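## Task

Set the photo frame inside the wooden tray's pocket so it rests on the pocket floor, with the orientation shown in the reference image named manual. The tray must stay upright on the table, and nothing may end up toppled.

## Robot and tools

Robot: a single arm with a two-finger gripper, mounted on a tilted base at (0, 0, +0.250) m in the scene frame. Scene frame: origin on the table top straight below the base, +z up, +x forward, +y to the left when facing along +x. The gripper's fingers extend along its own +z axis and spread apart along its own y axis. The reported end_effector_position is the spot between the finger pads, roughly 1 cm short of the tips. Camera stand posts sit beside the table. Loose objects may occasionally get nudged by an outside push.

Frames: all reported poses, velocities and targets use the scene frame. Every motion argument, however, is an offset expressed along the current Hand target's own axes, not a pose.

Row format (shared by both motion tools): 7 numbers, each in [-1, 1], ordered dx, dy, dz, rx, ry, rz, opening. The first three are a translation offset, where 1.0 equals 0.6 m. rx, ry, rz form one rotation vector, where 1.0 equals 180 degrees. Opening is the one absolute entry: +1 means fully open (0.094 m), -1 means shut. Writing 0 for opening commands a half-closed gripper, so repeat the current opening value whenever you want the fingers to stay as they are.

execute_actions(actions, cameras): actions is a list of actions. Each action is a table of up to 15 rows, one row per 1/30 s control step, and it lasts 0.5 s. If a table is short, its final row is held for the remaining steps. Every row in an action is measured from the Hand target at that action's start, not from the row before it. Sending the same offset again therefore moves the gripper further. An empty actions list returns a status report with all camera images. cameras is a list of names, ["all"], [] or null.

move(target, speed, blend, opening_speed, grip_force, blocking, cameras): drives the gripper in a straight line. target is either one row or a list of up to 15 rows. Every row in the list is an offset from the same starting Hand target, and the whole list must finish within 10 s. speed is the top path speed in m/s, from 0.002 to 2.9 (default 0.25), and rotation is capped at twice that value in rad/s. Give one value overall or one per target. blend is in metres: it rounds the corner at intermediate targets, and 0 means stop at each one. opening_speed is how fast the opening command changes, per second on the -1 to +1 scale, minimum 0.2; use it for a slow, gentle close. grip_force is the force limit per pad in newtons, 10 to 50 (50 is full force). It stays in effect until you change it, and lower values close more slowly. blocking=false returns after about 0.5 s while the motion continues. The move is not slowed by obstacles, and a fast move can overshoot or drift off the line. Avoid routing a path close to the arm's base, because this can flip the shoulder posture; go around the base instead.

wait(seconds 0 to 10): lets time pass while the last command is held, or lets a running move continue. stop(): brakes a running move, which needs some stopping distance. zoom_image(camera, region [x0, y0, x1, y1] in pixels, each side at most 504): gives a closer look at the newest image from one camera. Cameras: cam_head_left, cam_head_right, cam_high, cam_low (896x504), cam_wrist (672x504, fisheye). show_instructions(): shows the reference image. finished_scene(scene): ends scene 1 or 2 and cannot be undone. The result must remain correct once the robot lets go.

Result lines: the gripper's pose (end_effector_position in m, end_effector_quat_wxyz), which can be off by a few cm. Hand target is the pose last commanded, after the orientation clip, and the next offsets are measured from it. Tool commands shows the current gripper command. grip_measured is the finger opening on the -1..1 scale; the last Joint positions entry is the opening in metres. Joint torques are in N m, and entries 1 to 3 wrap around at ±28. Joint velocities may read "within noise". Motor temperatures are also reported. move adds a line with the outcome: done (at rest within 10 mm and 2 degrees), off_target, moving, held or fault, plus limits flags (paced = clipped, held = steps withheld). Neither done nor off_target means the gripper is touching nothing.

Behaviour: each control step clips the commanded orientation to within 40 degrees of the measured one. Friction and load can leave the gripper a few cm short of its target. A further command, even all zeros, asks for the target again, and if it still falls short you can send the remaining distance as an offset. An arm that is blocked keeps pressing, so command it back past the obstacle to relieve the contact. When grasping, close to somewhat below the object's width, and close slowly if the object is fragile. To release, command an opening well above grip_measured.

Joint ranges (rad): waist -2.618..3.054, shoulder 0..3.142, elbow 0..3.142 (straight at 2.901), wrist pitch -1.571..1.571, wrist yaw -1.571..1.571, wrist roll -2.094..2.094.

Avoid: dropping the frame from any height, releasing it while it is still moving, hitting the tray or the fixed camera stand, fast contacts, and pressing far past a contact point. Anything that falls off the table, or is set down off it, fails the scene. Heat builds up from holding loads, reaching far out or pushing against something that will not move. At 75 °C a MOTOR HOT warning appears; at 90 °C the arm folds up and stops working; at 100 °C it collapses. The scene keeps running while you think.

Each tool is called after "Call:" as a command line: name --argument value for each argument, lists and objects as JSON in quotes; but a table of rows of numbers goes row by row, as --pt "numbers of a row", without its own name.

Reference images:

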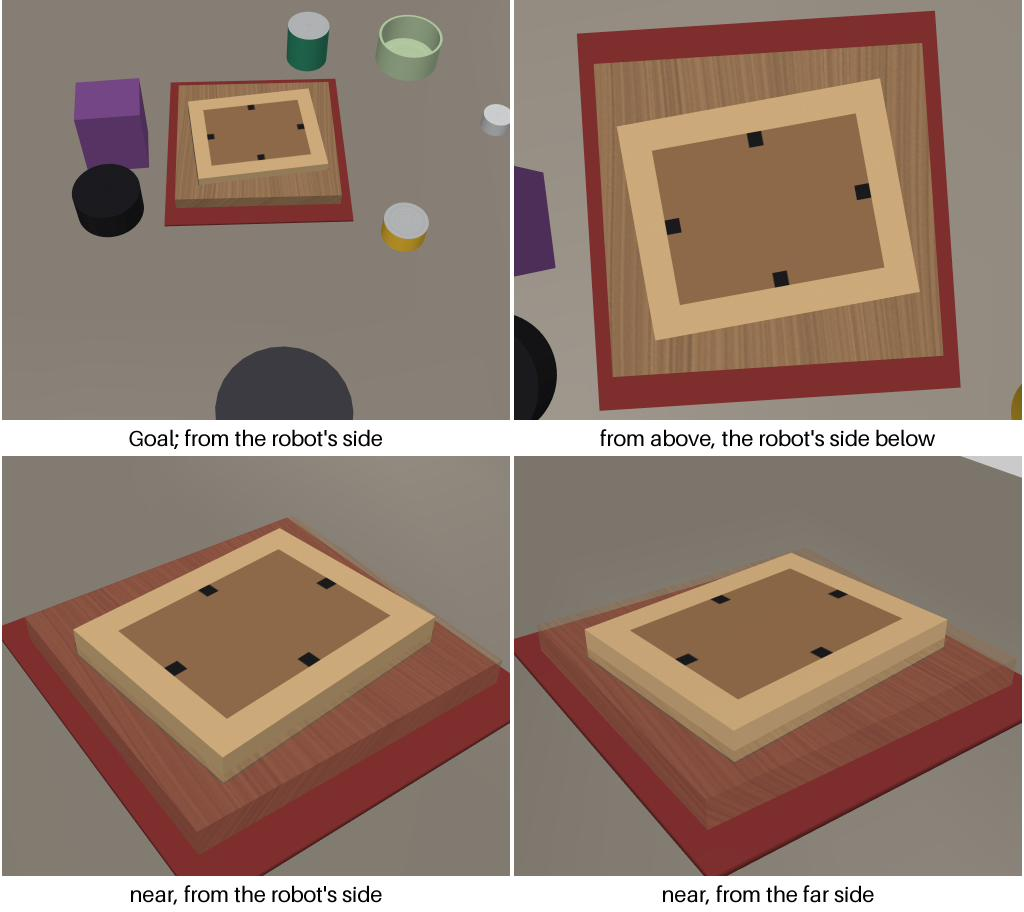

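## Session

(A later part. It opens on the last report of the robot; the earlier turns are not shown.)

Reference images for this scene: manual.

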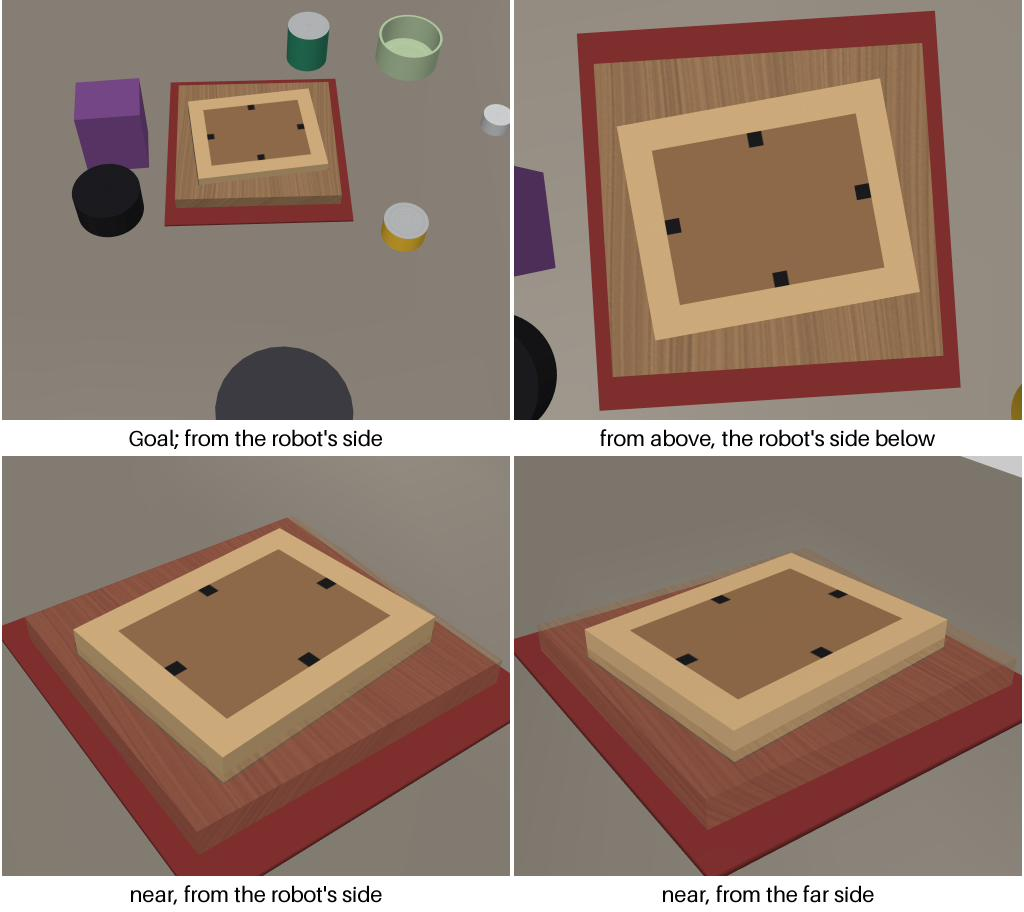

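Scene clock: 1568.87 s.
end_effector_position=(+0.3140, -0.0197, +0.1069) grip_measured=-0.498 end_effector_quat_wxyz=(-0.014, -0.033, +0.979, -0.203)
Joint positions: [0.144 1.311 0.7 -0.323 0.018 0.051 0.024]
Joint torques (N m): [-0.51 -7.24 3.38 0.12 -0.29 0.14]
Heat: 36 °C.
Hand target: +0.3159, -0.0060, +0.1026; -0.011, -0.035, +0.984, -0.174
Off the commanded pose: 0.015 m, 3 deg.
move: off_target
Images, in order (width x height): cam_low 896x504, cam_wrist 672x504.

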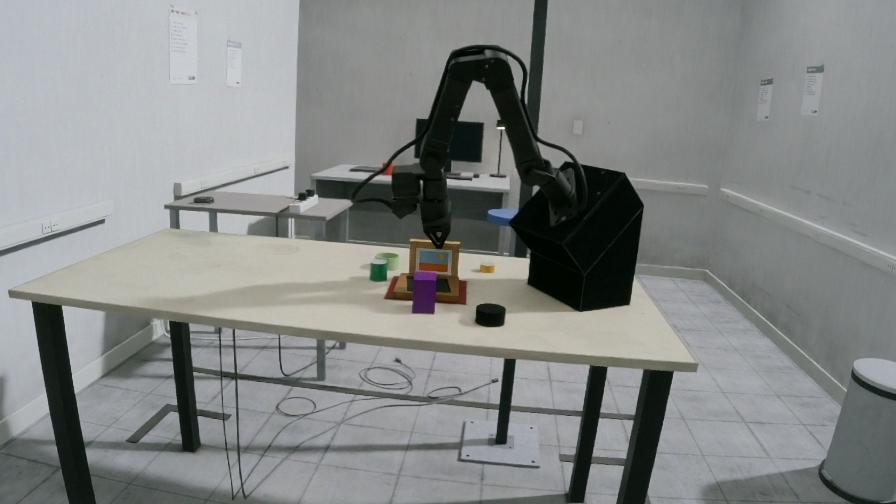

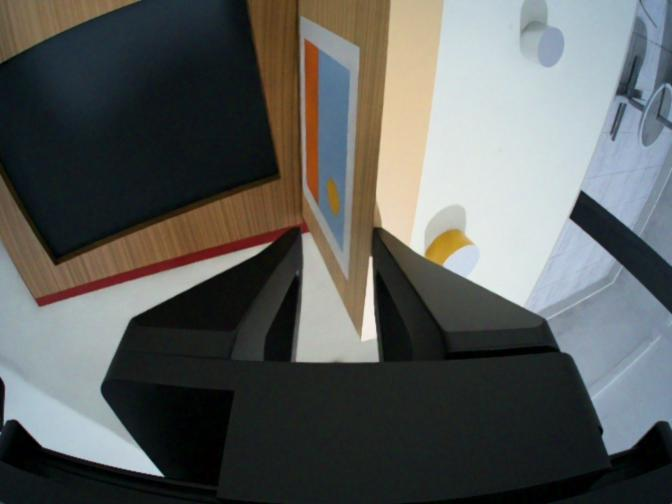

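Call:
move --target '[0.0013, -0.0144, -0.0202, 0, 0, 0, -0.5]' --speed 0.03 --cameras '["cam_wrist", "cam_low"]'

Call:
zoom_image --camera "cam_wrist" --region '[200, 0, 520, 370]'

Call:
zoom_image --camera "cam_low" --region '[370, 220, 500, 320]'

Scene clock: 1587.70 s.
end_effector_position=(+0.3117, -0.0094, +0.1081) grip_measured=-0.498 end_effector_quat_wxyz=(-0.018, -0.037, +0.984, -0.172)
Joint positions: [0.136 1.291 0.7 -0.346 -0.049 0.036 0.024]
Joint torques (N m): [-3.18 -9.39 3.67 -0.12 0.18 -0.06]
Heat: 36 °C.
Hand target: +0.3159, -0.0099, +0.1170; -0.011, -0.035, +0.984, -0.174
Off the commanded pose: 0.010 m, 1 deg.
move: done
Images, in order (width x height): cam_low 896x504, cam_wrist 672x504.

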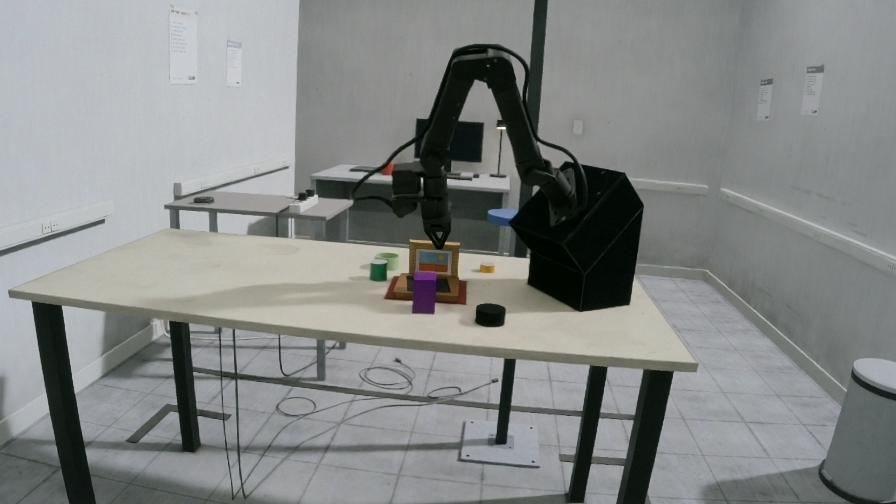

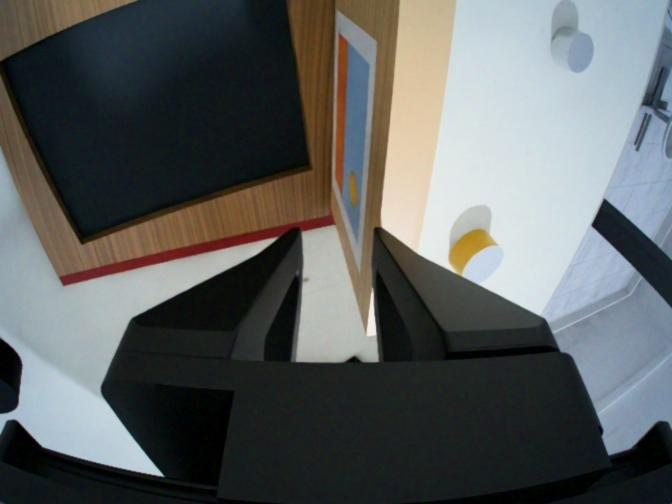

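Scaled by 1.362 from the camera's 672x504 image, which has a finer 960x720 frame.

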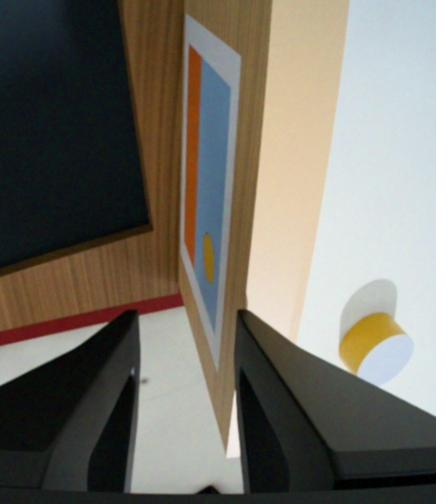

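Scaled by 3.877 from the camera's 896x504 image, which has a finer 1280x720 frame.

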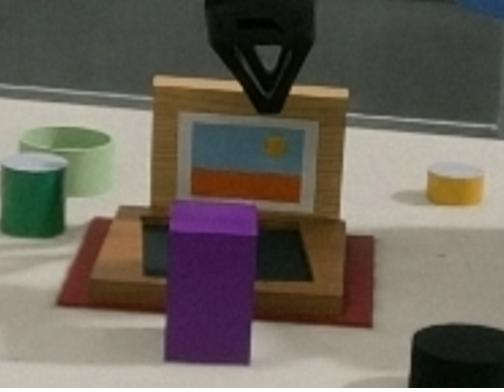

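Call:
move --target '[0.0011, -0.0114, -0.0313, 0, 0, 0, -0.5]' --speed 0.03 --cameras '["cam_wrist", "cam_low"]'

Call:
zoom_image --camera "cam_wrist" --region '[200, 0, 520, 370]'

Call:
zoom_image --camera "cam_low" --region '[370, 220, 500, 320]'

Scene clock: 1607.23 s.
end_effector_position=(+0.3063, -0.0108, +0.1267) grip_measured=-0.498 end_effector_quat_wxyz=(-0.024, -0.035, +0.984, -0.172)
Joint positions: [0.098 1.219 0.7 -0.432 -0.072 0.006 0.024]
Joint torques (N m): [-3.17 -8.8 5.35 -0.13 0.17 -0.06]
Heat: 36 °C.
Hand target: +0.3158, -0.0099, +0.1370; -0.011, -0.035, +0.984, -0.174
Off the commanded pose: 0.014 m, 2 deg.
move: off_target
Images, in order (width x height): cam_low 896x504, cam_wrist 672x504.

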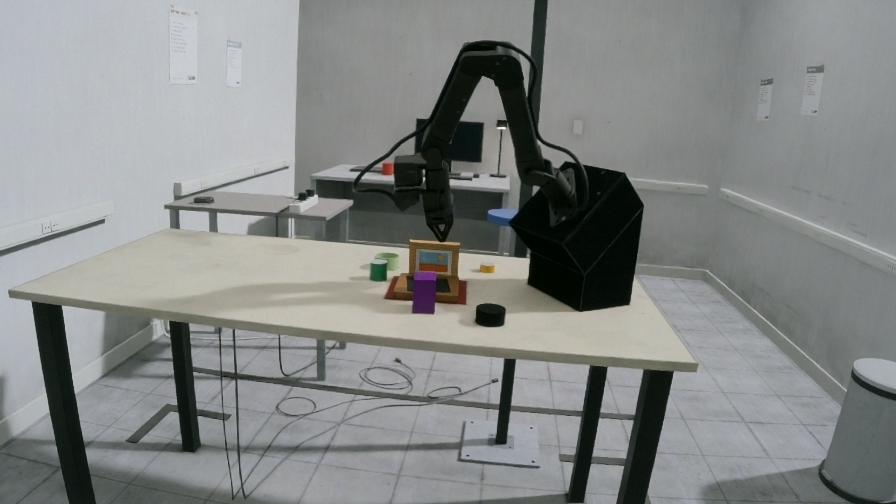

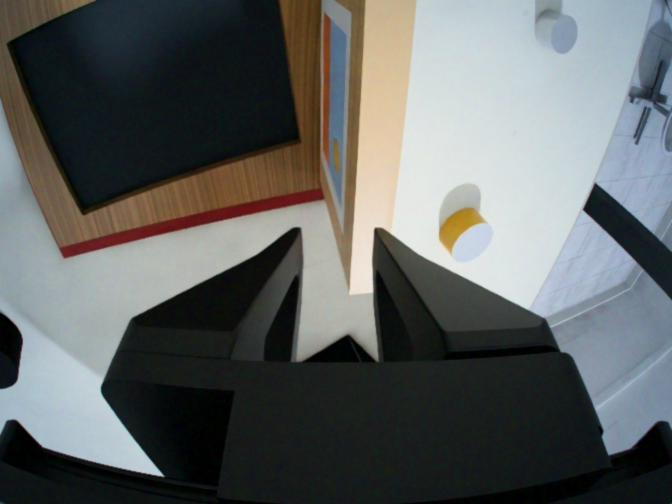

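Scaled by 1.362 from the camera's 672x504 image, which has a finer 960x720 frame.

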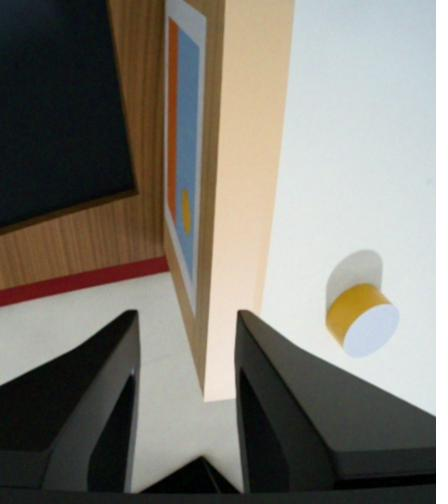

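Scaled by 3.877 from the camera's 896x504 image, which has a finer 1280x720 frame.

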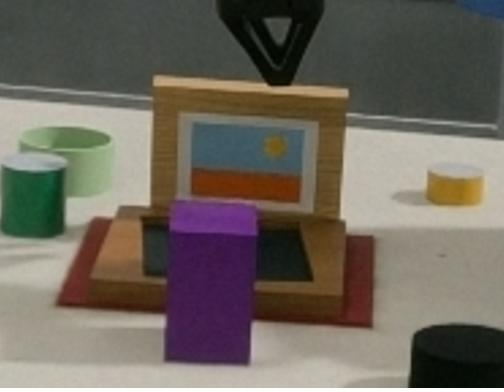

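Call:
move --target '[-0.028, -0.0298, -0.0088, -0.05, 0, 0, 0.5]' --speed 0.05 --opening_speed 1.0 --cameras '["cam_wrist", "cam_low"]'

Call:
zoom_image --camera "cam_wrist" --region '[200, 0, 520, 370]'

Scene clock: 1651.93 s.
end_effector_position=(+0.3347, -0.0190, +0.1475) grip_measured=+0.498 end_effector_quat_wxyz=(-0.004, -0.042, +0.994, -0.097)
Joint positions: [-0.105 1.249 0.802 -0.503 -0.345 -0.166 0.07]
Joint torques (N m): [-3.75 -4.57 5.79 0.01 0.03 -0.05]
Heat: 37 °C.
Hand target: +0.3340, -0.0237, +0.1475; -0.013, -0.034, +0.995, -0.096
Off the commanded pose: 0.005 m, 1 deg.
move: done
Images, in order (width x height): cam_low 896x504, cam_wrist 672x504.

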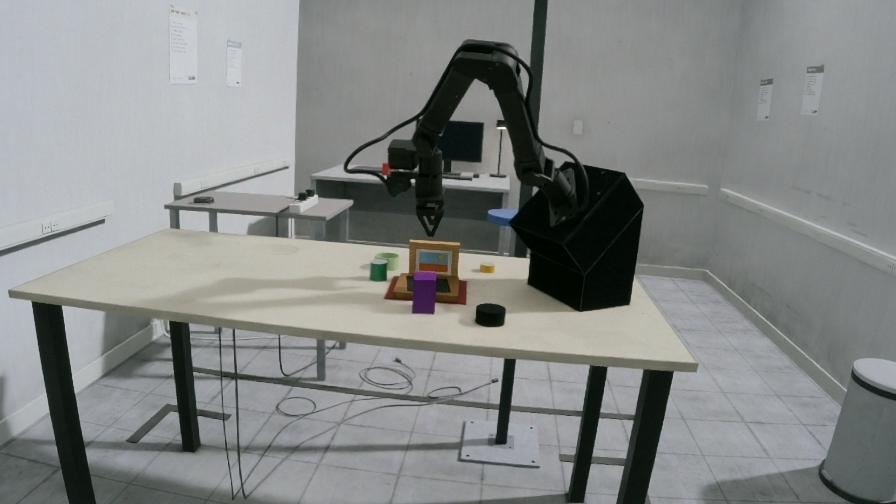

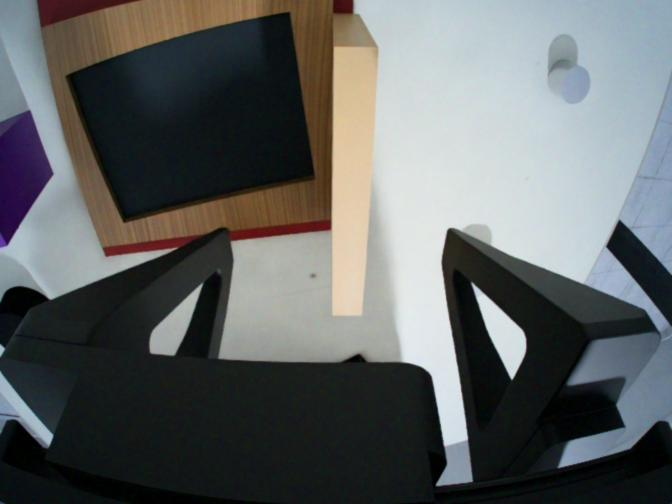

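Scaled by 1.362 from the camera's 672x504 image, which has a finer 960x720 frame.

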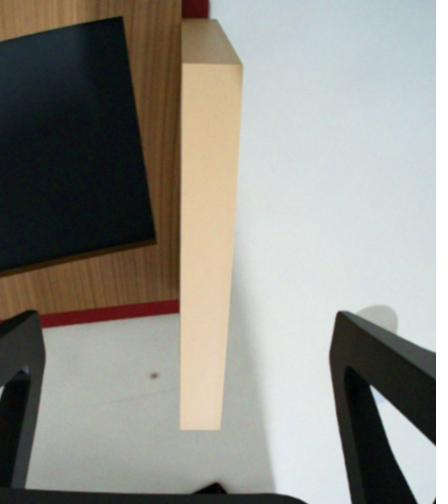

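Call:
move --target '[0.0083, -0.0033, 0.1083, 0, 0, 0, 0.5]' --speed 0.06 --cameras '["cam_wrist"]'

Scene clock: 1678.80 s.
end_effector_position=(+0.3362, -0.0356, +0.0909) grip_measured=+0.498 end_effector_quat_wxyz=(-0.001, -0.042, +0.995, -0.093)
Joint positions: [-0.052 1.457 0.762 -0.235 -0.321 -0.119 0.07]
Joint velocities: [-0.002 0.002 -0.046 -0.051 0.066 0.022 0]
Joint torques (N m): [-2.17 -5.34 2.15 0.26 0.26 0.13]
Heat: 36 °C.
Hand target: +0.3278, -0.0385, +0.0843; -0.014, -0.034, +0.995, -0.096
Off the commanded pose: 0.011 m, 2 deg.
move: off_target
Images, in order (width x height): cam_wrist 672x504.

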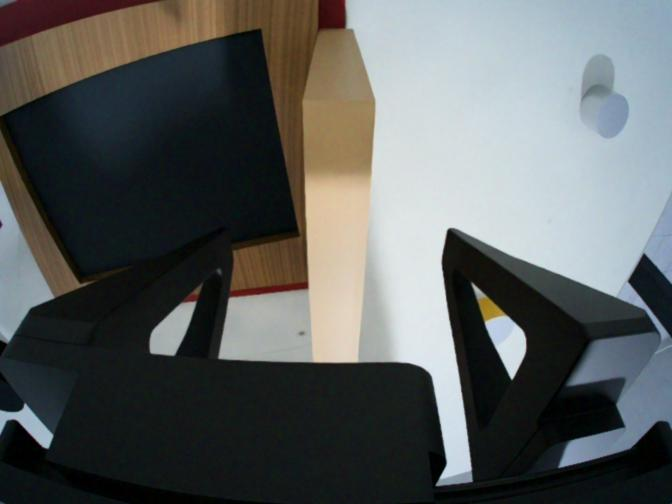

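Call:
move --target '[0, 0, 0, 0, 0, 0, -0.82]' --speed 0.03 --opening_speed 0.5 --grip_force 30 --cameras '["cam_wrist", "cam_low"]'

Call:
zoom_image --camera "cam_low" --region '[370, 220, 500, 320]'

Scene clock: 1687.63 s.
end_effector_position=(+0.3363, -0.0356, +0.0909) grip_measured=-0.679 end_effector_quat_wxyz=(-0.001, -0.042, +0.995, -0.094)
Joint positions: [-0.052 1.457 0.762 -0.234 -0.32 -0.118 0.015]
Joint torques (N m): [-2.22 -5.33 2.17 0.27 0.26 0.13]
Heat: 36 °C.
Hand target: +0.3278, -0.0385, +0.0843; -0.014, -0.034, +0.995, -0.096
Off the commanded pose: 0.011 m, 2 deg.
grip_force (N): 30
move: off_target
Images, in order (width x height): cam_low 896x504, cam_wrist 672x504.

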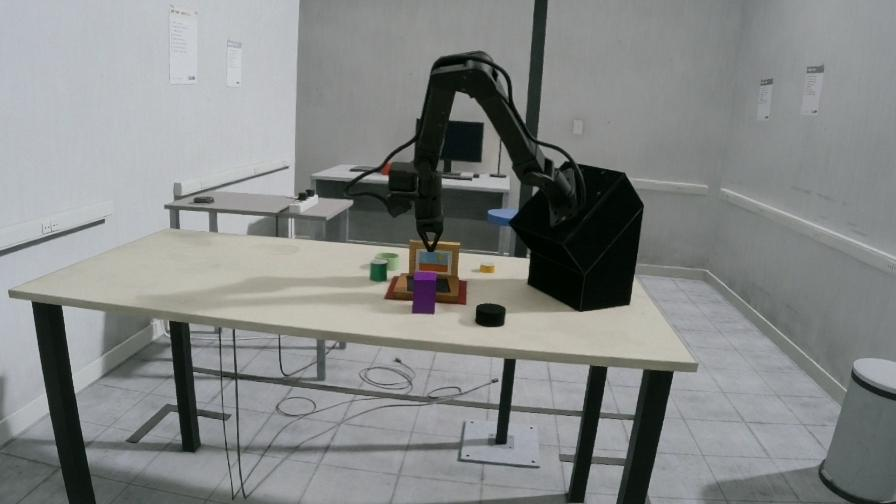

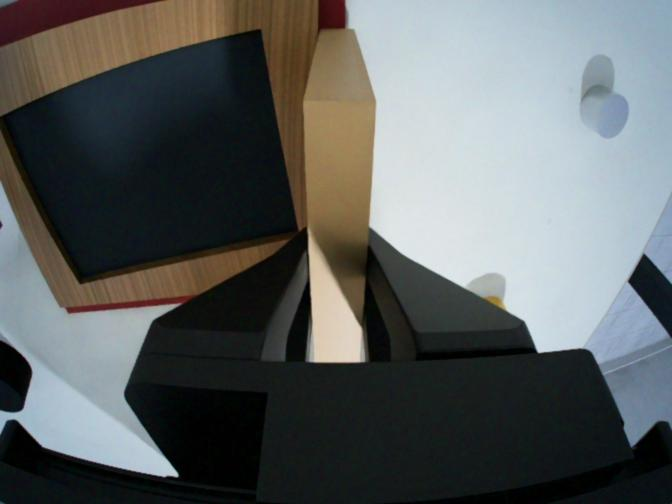

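Scaled by 3.877 from the camera's 896x504 image, which has a finer 1280x720 frame.

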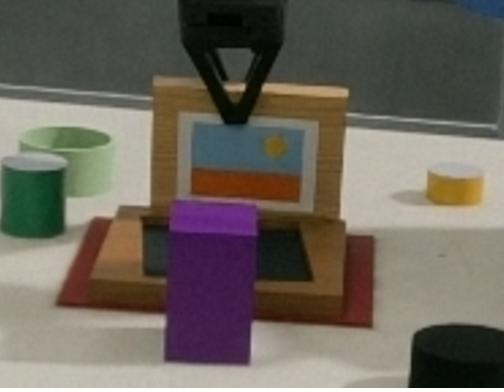

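Call:
move --pt "-0.012 -0.0057 -0.0505 0 0 0 -0.82" --pt "-0.0265 -0.0372 -0.2063 0 0 0 -0.82" --speed '[0.04, 0.1]' --blend '[0.01, 0]' --cameras '["cam_wrist", "cam_low"]'

Call:
zoom_image --camera "cam_low" --region '[360, 180, 520, 330]'

Scene clock: 1751.00 s.
end_effector_position=(+0.3413, -0.0359, +0.1967) grip_measured=-0.679 end_effector_quat_wxyz=(-0.026, -0.032, +0.995, -0.089)
Joint positions: [-0.289 1.25 0.968 -0.787 -0.449 -0.339 0.015]
Joint torques (N m): [-4.37 -8.16 6.48 -0.07 0.1 -0.06]
Heat: 35 °C.
Hand target: +0.3477, -0.0356, +0.2094; -0.014, -0.034, +0.995, -0.096
Off the commanded pose: 0.014 m, 2 deg.
grip_force (N): 30
move: off_target
Images, in order (width x height): cam_low 896x504, cam_wrist 672x504.

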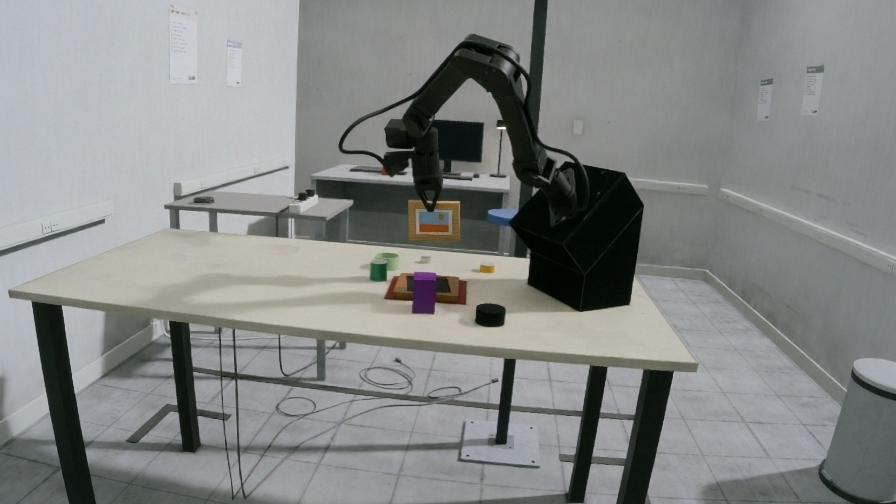

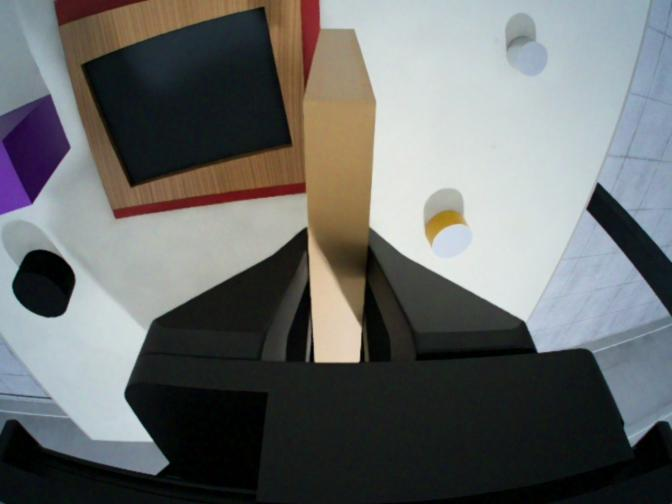

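Scaled by 3.150 from the camera's 896x504 image, which has a finer 1280x720 frame.

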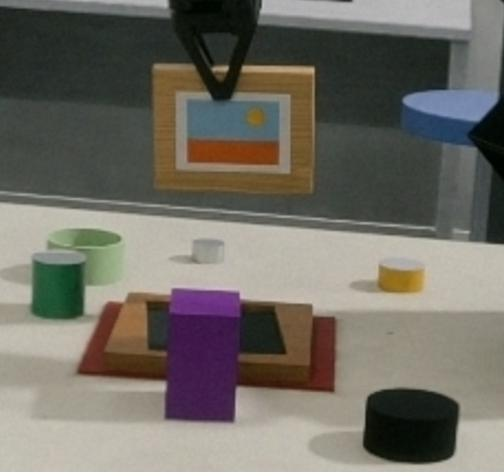

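Call:
move --target '[-0.0403, 0.0615, -0.0688, -0.0456, -0.0519, -0.5392, -0.82]' --speed 0.22 --cameras '["cam_wrist", "cam_low", "cam_high"]'

Scene clock: 1776.87 s.
end_effector_position=(+0.3692, +0.0109, +0.2390) grip_measured=-0.680 end_effector_quat_wxyz=(+0.012, +0.767, -0.641, +0.002)
Joint positions: [-0.327 1.233 1.168 -1.039 -0.629 -2.073 0.015]
Joint torques (N m): [-2.76 -5 7.23 -0.11 0.03 -0.06]
Heat: 36 °C.
Hand target: +0.3701, +0.0101, +0.2420; +0.011, +0.772, -0.635, -0.012
Off the commanded pose: 0.003 m, 2 deg.
joint sent to its limit — joint 6 (wrist roll), lower limit. The joint targets still meet the commanded pose.
grip_force (N): 30
move: done
Images, in order (width x height): cam_high 896x504, cam_low 896x504, cam_wrist 672x504.

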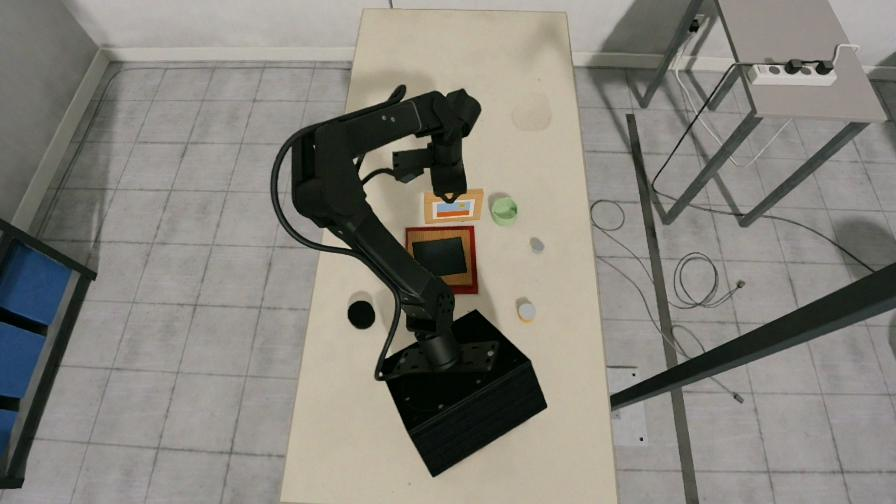

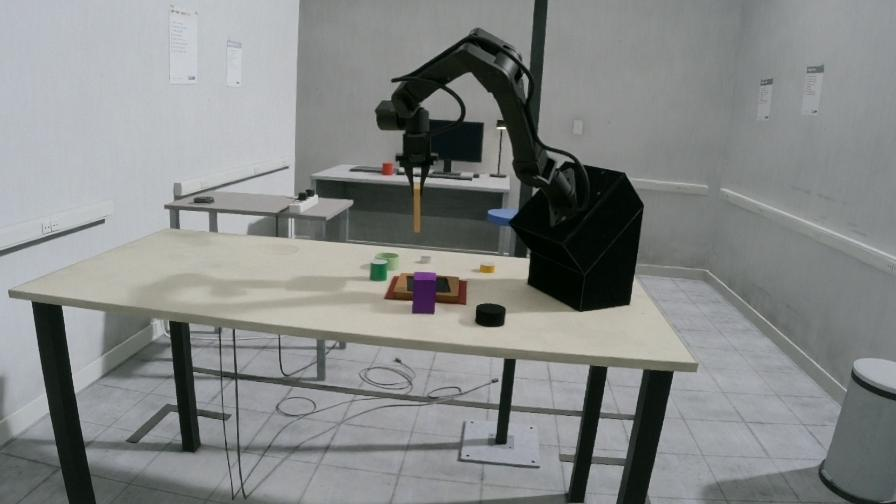

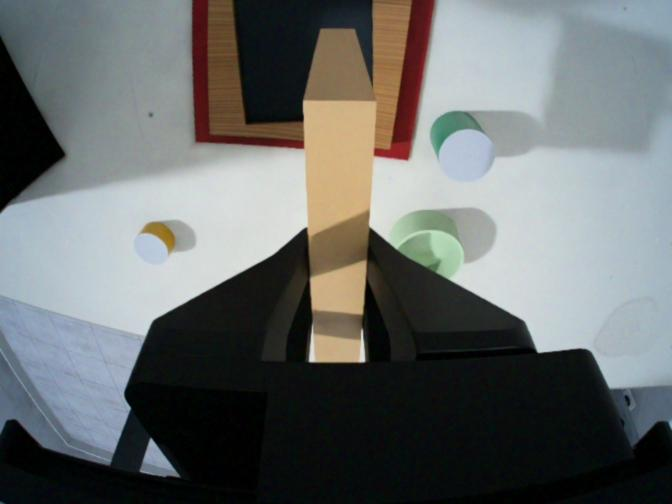

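Call:
move --pt "0 0 0 0 0 0.5 -0.82" --pt "0.0 0.0 0.0 0 0 1.0 -0.82" --speed 0.25 --blend '[0.02, 0]' --cameras '["cam_wrist", "cam_high"]'

Scene clock: 1859.90 s.
end_effector_position=(+0.3668, +0.0143, +0.2384) grip_measured=-0.679 end_effector_quat_wxyz=(-0.013, +0.624, +0.781, -0.008)
Joint positions: [-0.327 1.246 1.179 -1.068 -0.645 1.005 0.015]
Joint torques (N m): [-3.97 -4.63 7.47 -0.1 -0.02 0.1]
Heat: 34 °C.
Hand target: +0.3700, +0.0102, +0.2421; -0.012, +0.635, +0.772, -0.011
Off the commanded pose: 0.006 m, 2 deg.
grip_force (N): 30
move: done
Images, in order (width x height): cam_high 896x504, cam_wrist 672x504.

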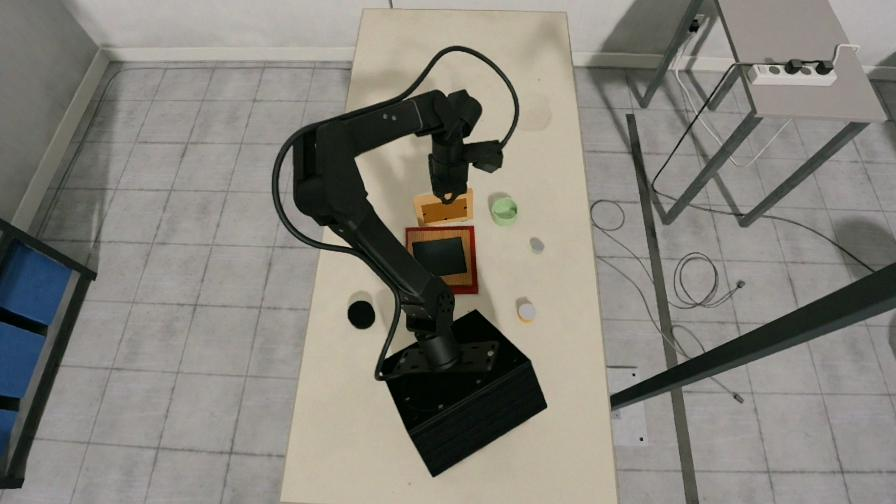

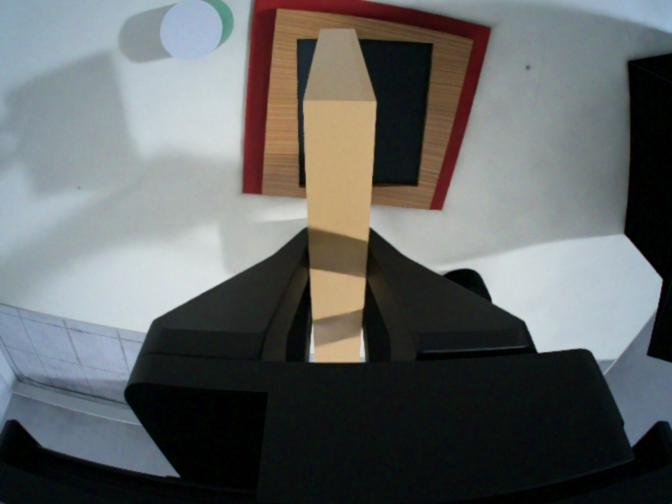

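Call:
zoom_image --camera "cam_wrist" --region '[230, 0, 510, 230]'

Scaled by 1.800 from the camera's 672x504 image, which has a finer 960x720 frame.

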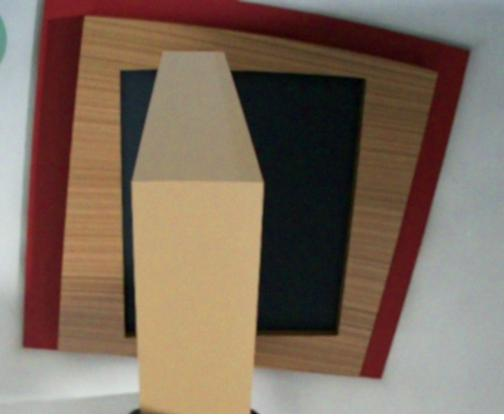

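Call:
move --target '[0.04, -0.0135, 0.179, 0.268, 0, 0, -0.82]' --speed 0.15 --cameras '["cam_wrist", "cam_high", "cam_low"]'

Call:
zoom_image --camera "cam_low" --region '[340, 180, 520, 330]'

Call:
zoom_image --camera "cam_high" --region '[360, 160, 540, 320]'

Scene clock: 1900.33 s.
end_effector_position=(+0.3615, +0.0358, +0.1350) grip_measured=-0.680 end_effector_quat_wxyz=(-0.236, +0.579, +0.725, -0.288)
Joint positions: [0.12 1.958 1.844 -1.545 -0.222 1.206 0.015]
Joint torques (N m): [-3.36 -9.25 5.55 -1.53 0.42 0.13]
Motor temperatures (°C): [33 33 33 30 29 28 31]
Heat: 33 °C.
Hand target: +0.3539, +0.0319, +0.1351; -0.271, +0.575, +0.700, -0.326
Off the commanded pose: 0.009 m, 7 deg.
joint sent to its limit — joint 4 (wrist pitch), lower limit. The joint targets are off in orientation, not in position.
grip_force (N): 30
move: off_target
Images, in order (width x height): cam_high 896x504, cam_low 896x504, cam_wrist 672x504.

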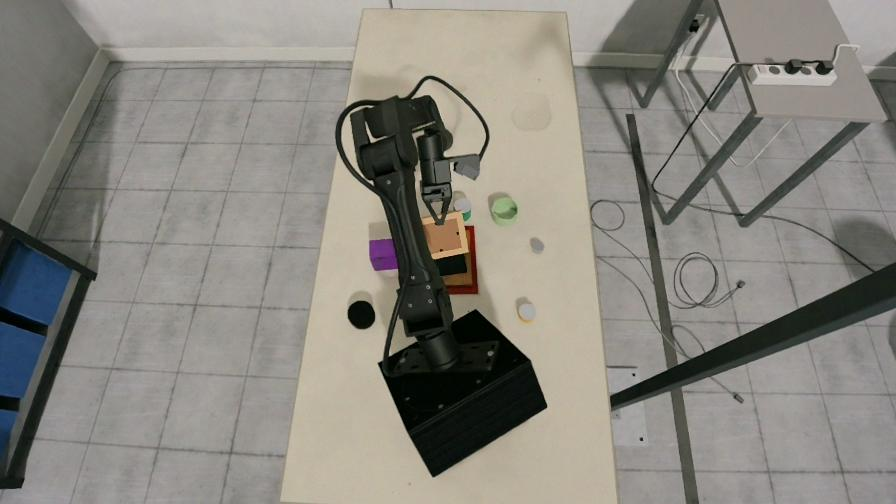

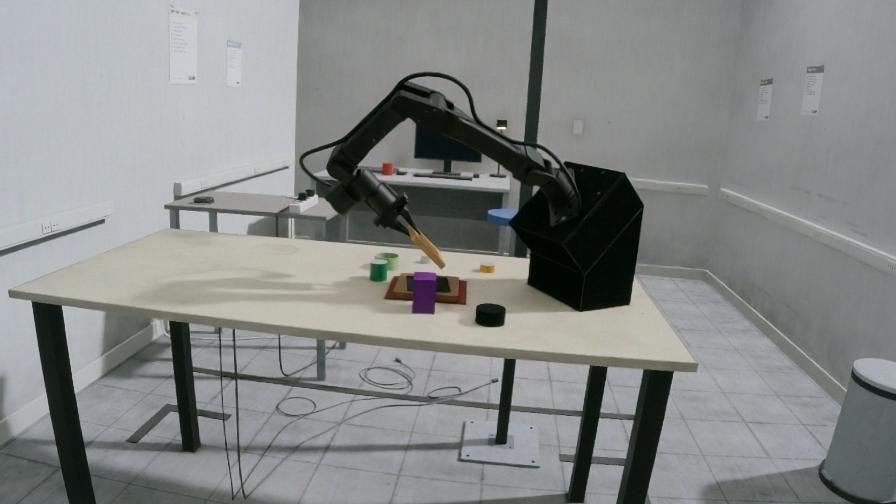

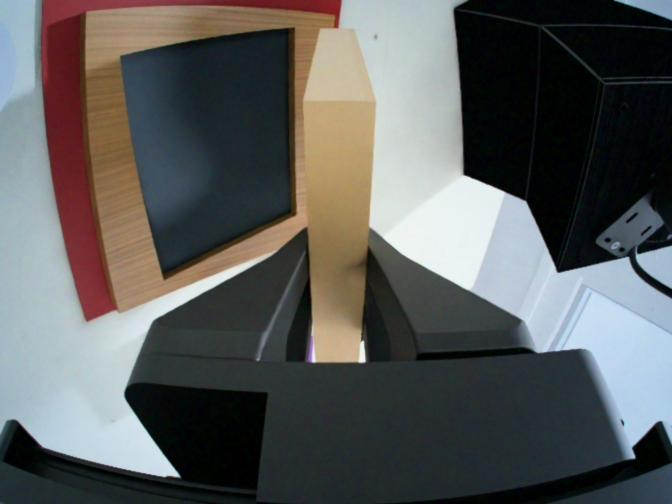

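Scaled by 2.800 from the camera's 896x504 image, which has a finer 1280x720 frame.

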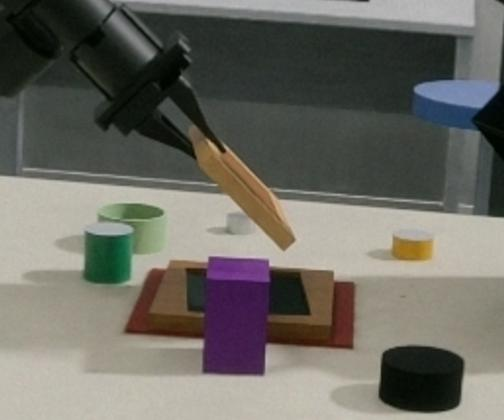

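Scaled by 2.800 from the camera's 896x504 image, which has a finer 1280x720 frame.

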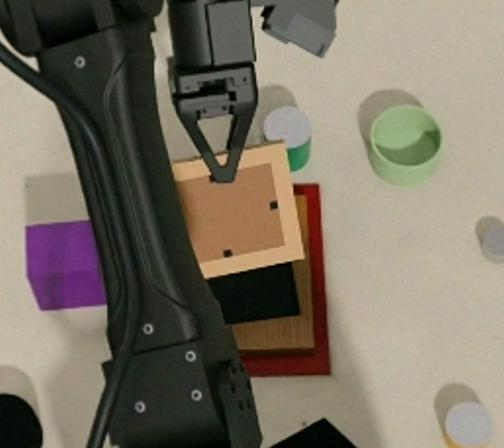

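Call:
move --target '[0.0016, 0.0331, 0.0514, 0, 0, 0, -0.82]' --speed 0.06 --cameras '["cam_wrist", "cam_high", "cam_low", "cam_head_right"]'

Call:
zoom_image --camera "cam_low" --region '[360, 210, 500, 320]'

Call:
zoom_image --camera "cam_high" --region '[390, 190, 510, 310]'

Call:
zoom_image --camera "cam_head_right" --region '[390, 150, 540, 280]'

Scene clock: 1936.60 s.
end_effector_position=(+0.3464, +0.0347, +0.1043) grip_measured=-0.680 end_effector_quat_wxyz=(-0.266, +0.575, +0.709, -0.310)
Joint positions: [0.156 2.061 1.859 -1.533 -0.221 1.231 0.015]
Joint torques (N m): [-3.33 -9.48 5.23 -1.43 0.36 0.16]
Heat: 34 °C.
Hand target: +0.3430, +0.0309, +0.1002; -0.271, +0.574, +0.700, -0.326
Off the commanded pose: 0.007 m, 2 deg.
grip_force (N): 30
move: done
Images, in order (width x height): cam_head_right 896x504, cam_high 896x504, cam_low 896x504, cam_wrist 672x504.

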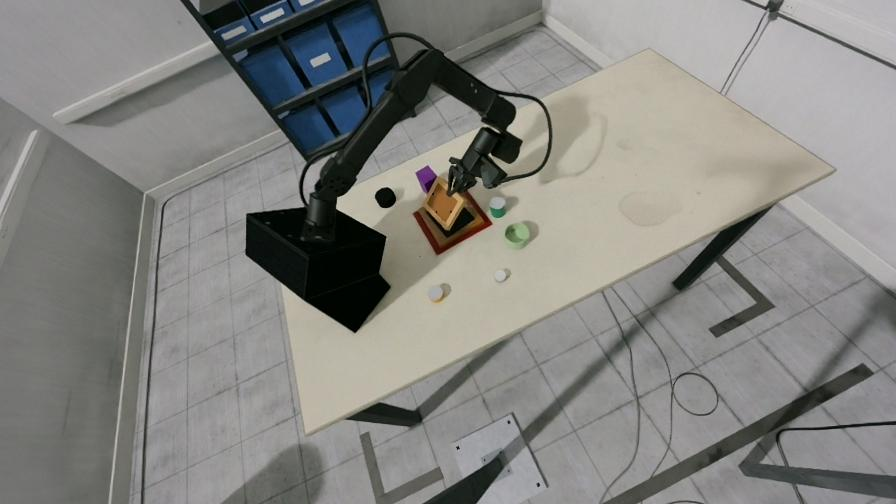

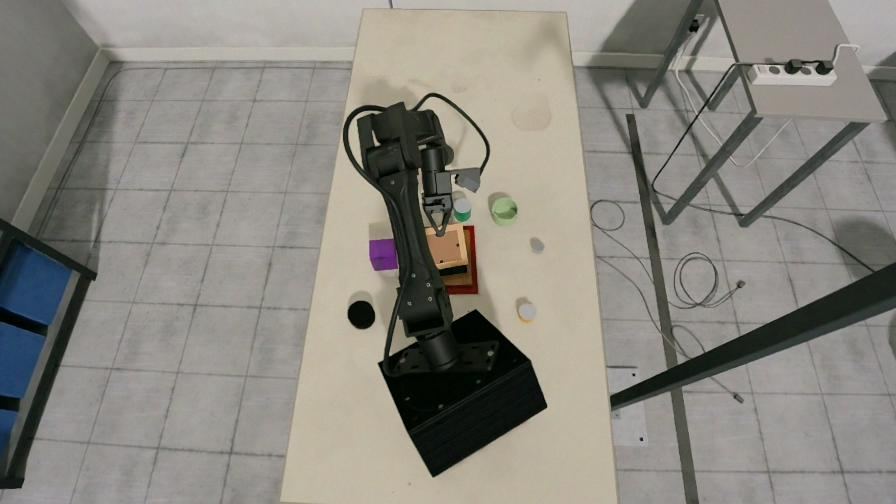

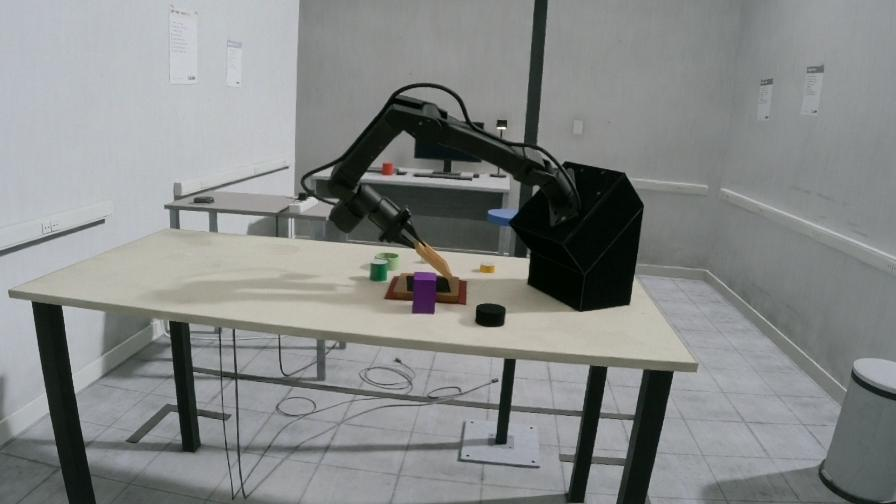

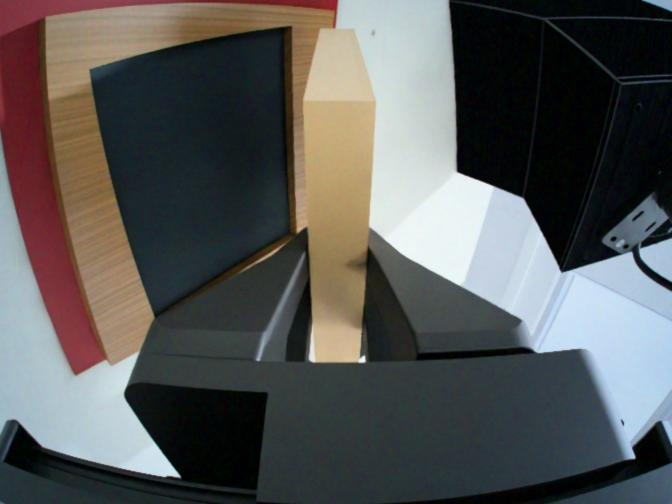

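Scaled by 3.600 from the camera's 896x504 image, which has a finer 1280x720 frame.

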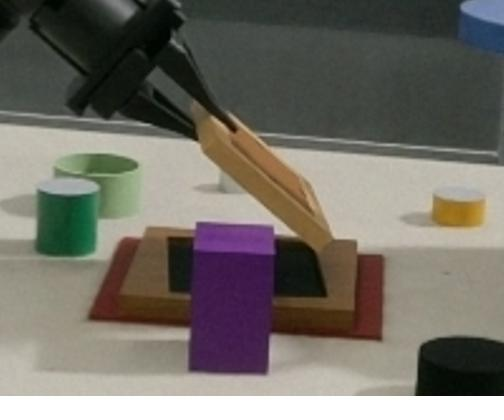

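Scaled by 4.200 from the camera's 896x504 image, which has a finer 1280x720 frame.

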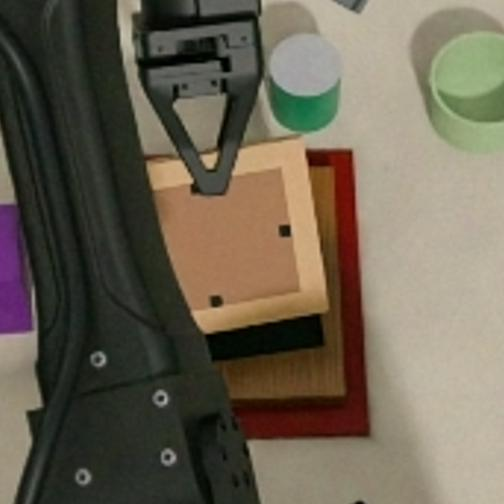

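Scaled by 3.360 from the camera's 896x504 image, which has a finer 1280x720 frame.

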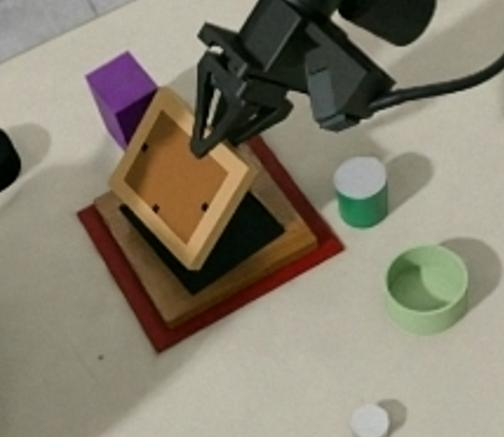

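Call:
zoom_image --camera "cam_low" --region '[400, 230, 480, 310]'

Call:
zoom_image --camera "cam_high" --region '[420, 210, 490, 300]'

Scaled by 6.300 from the camera's 896x504 image, which has a finer 1280x720 frame.

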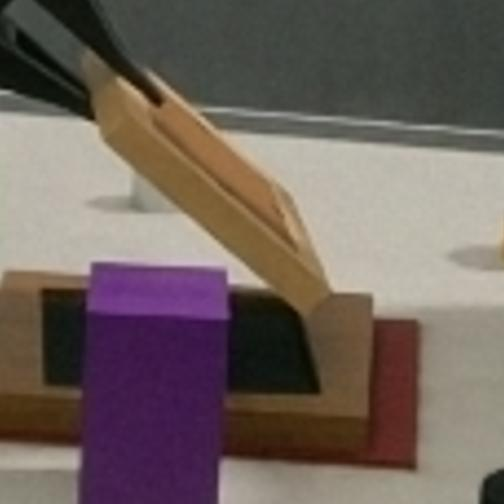

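Scaled by 5.600 from the camera's 896x504 image, which has a finer 1280x720 frame.

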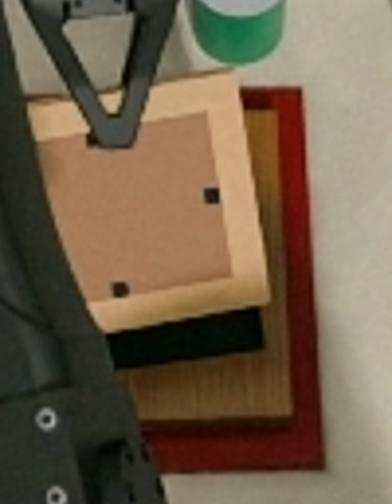

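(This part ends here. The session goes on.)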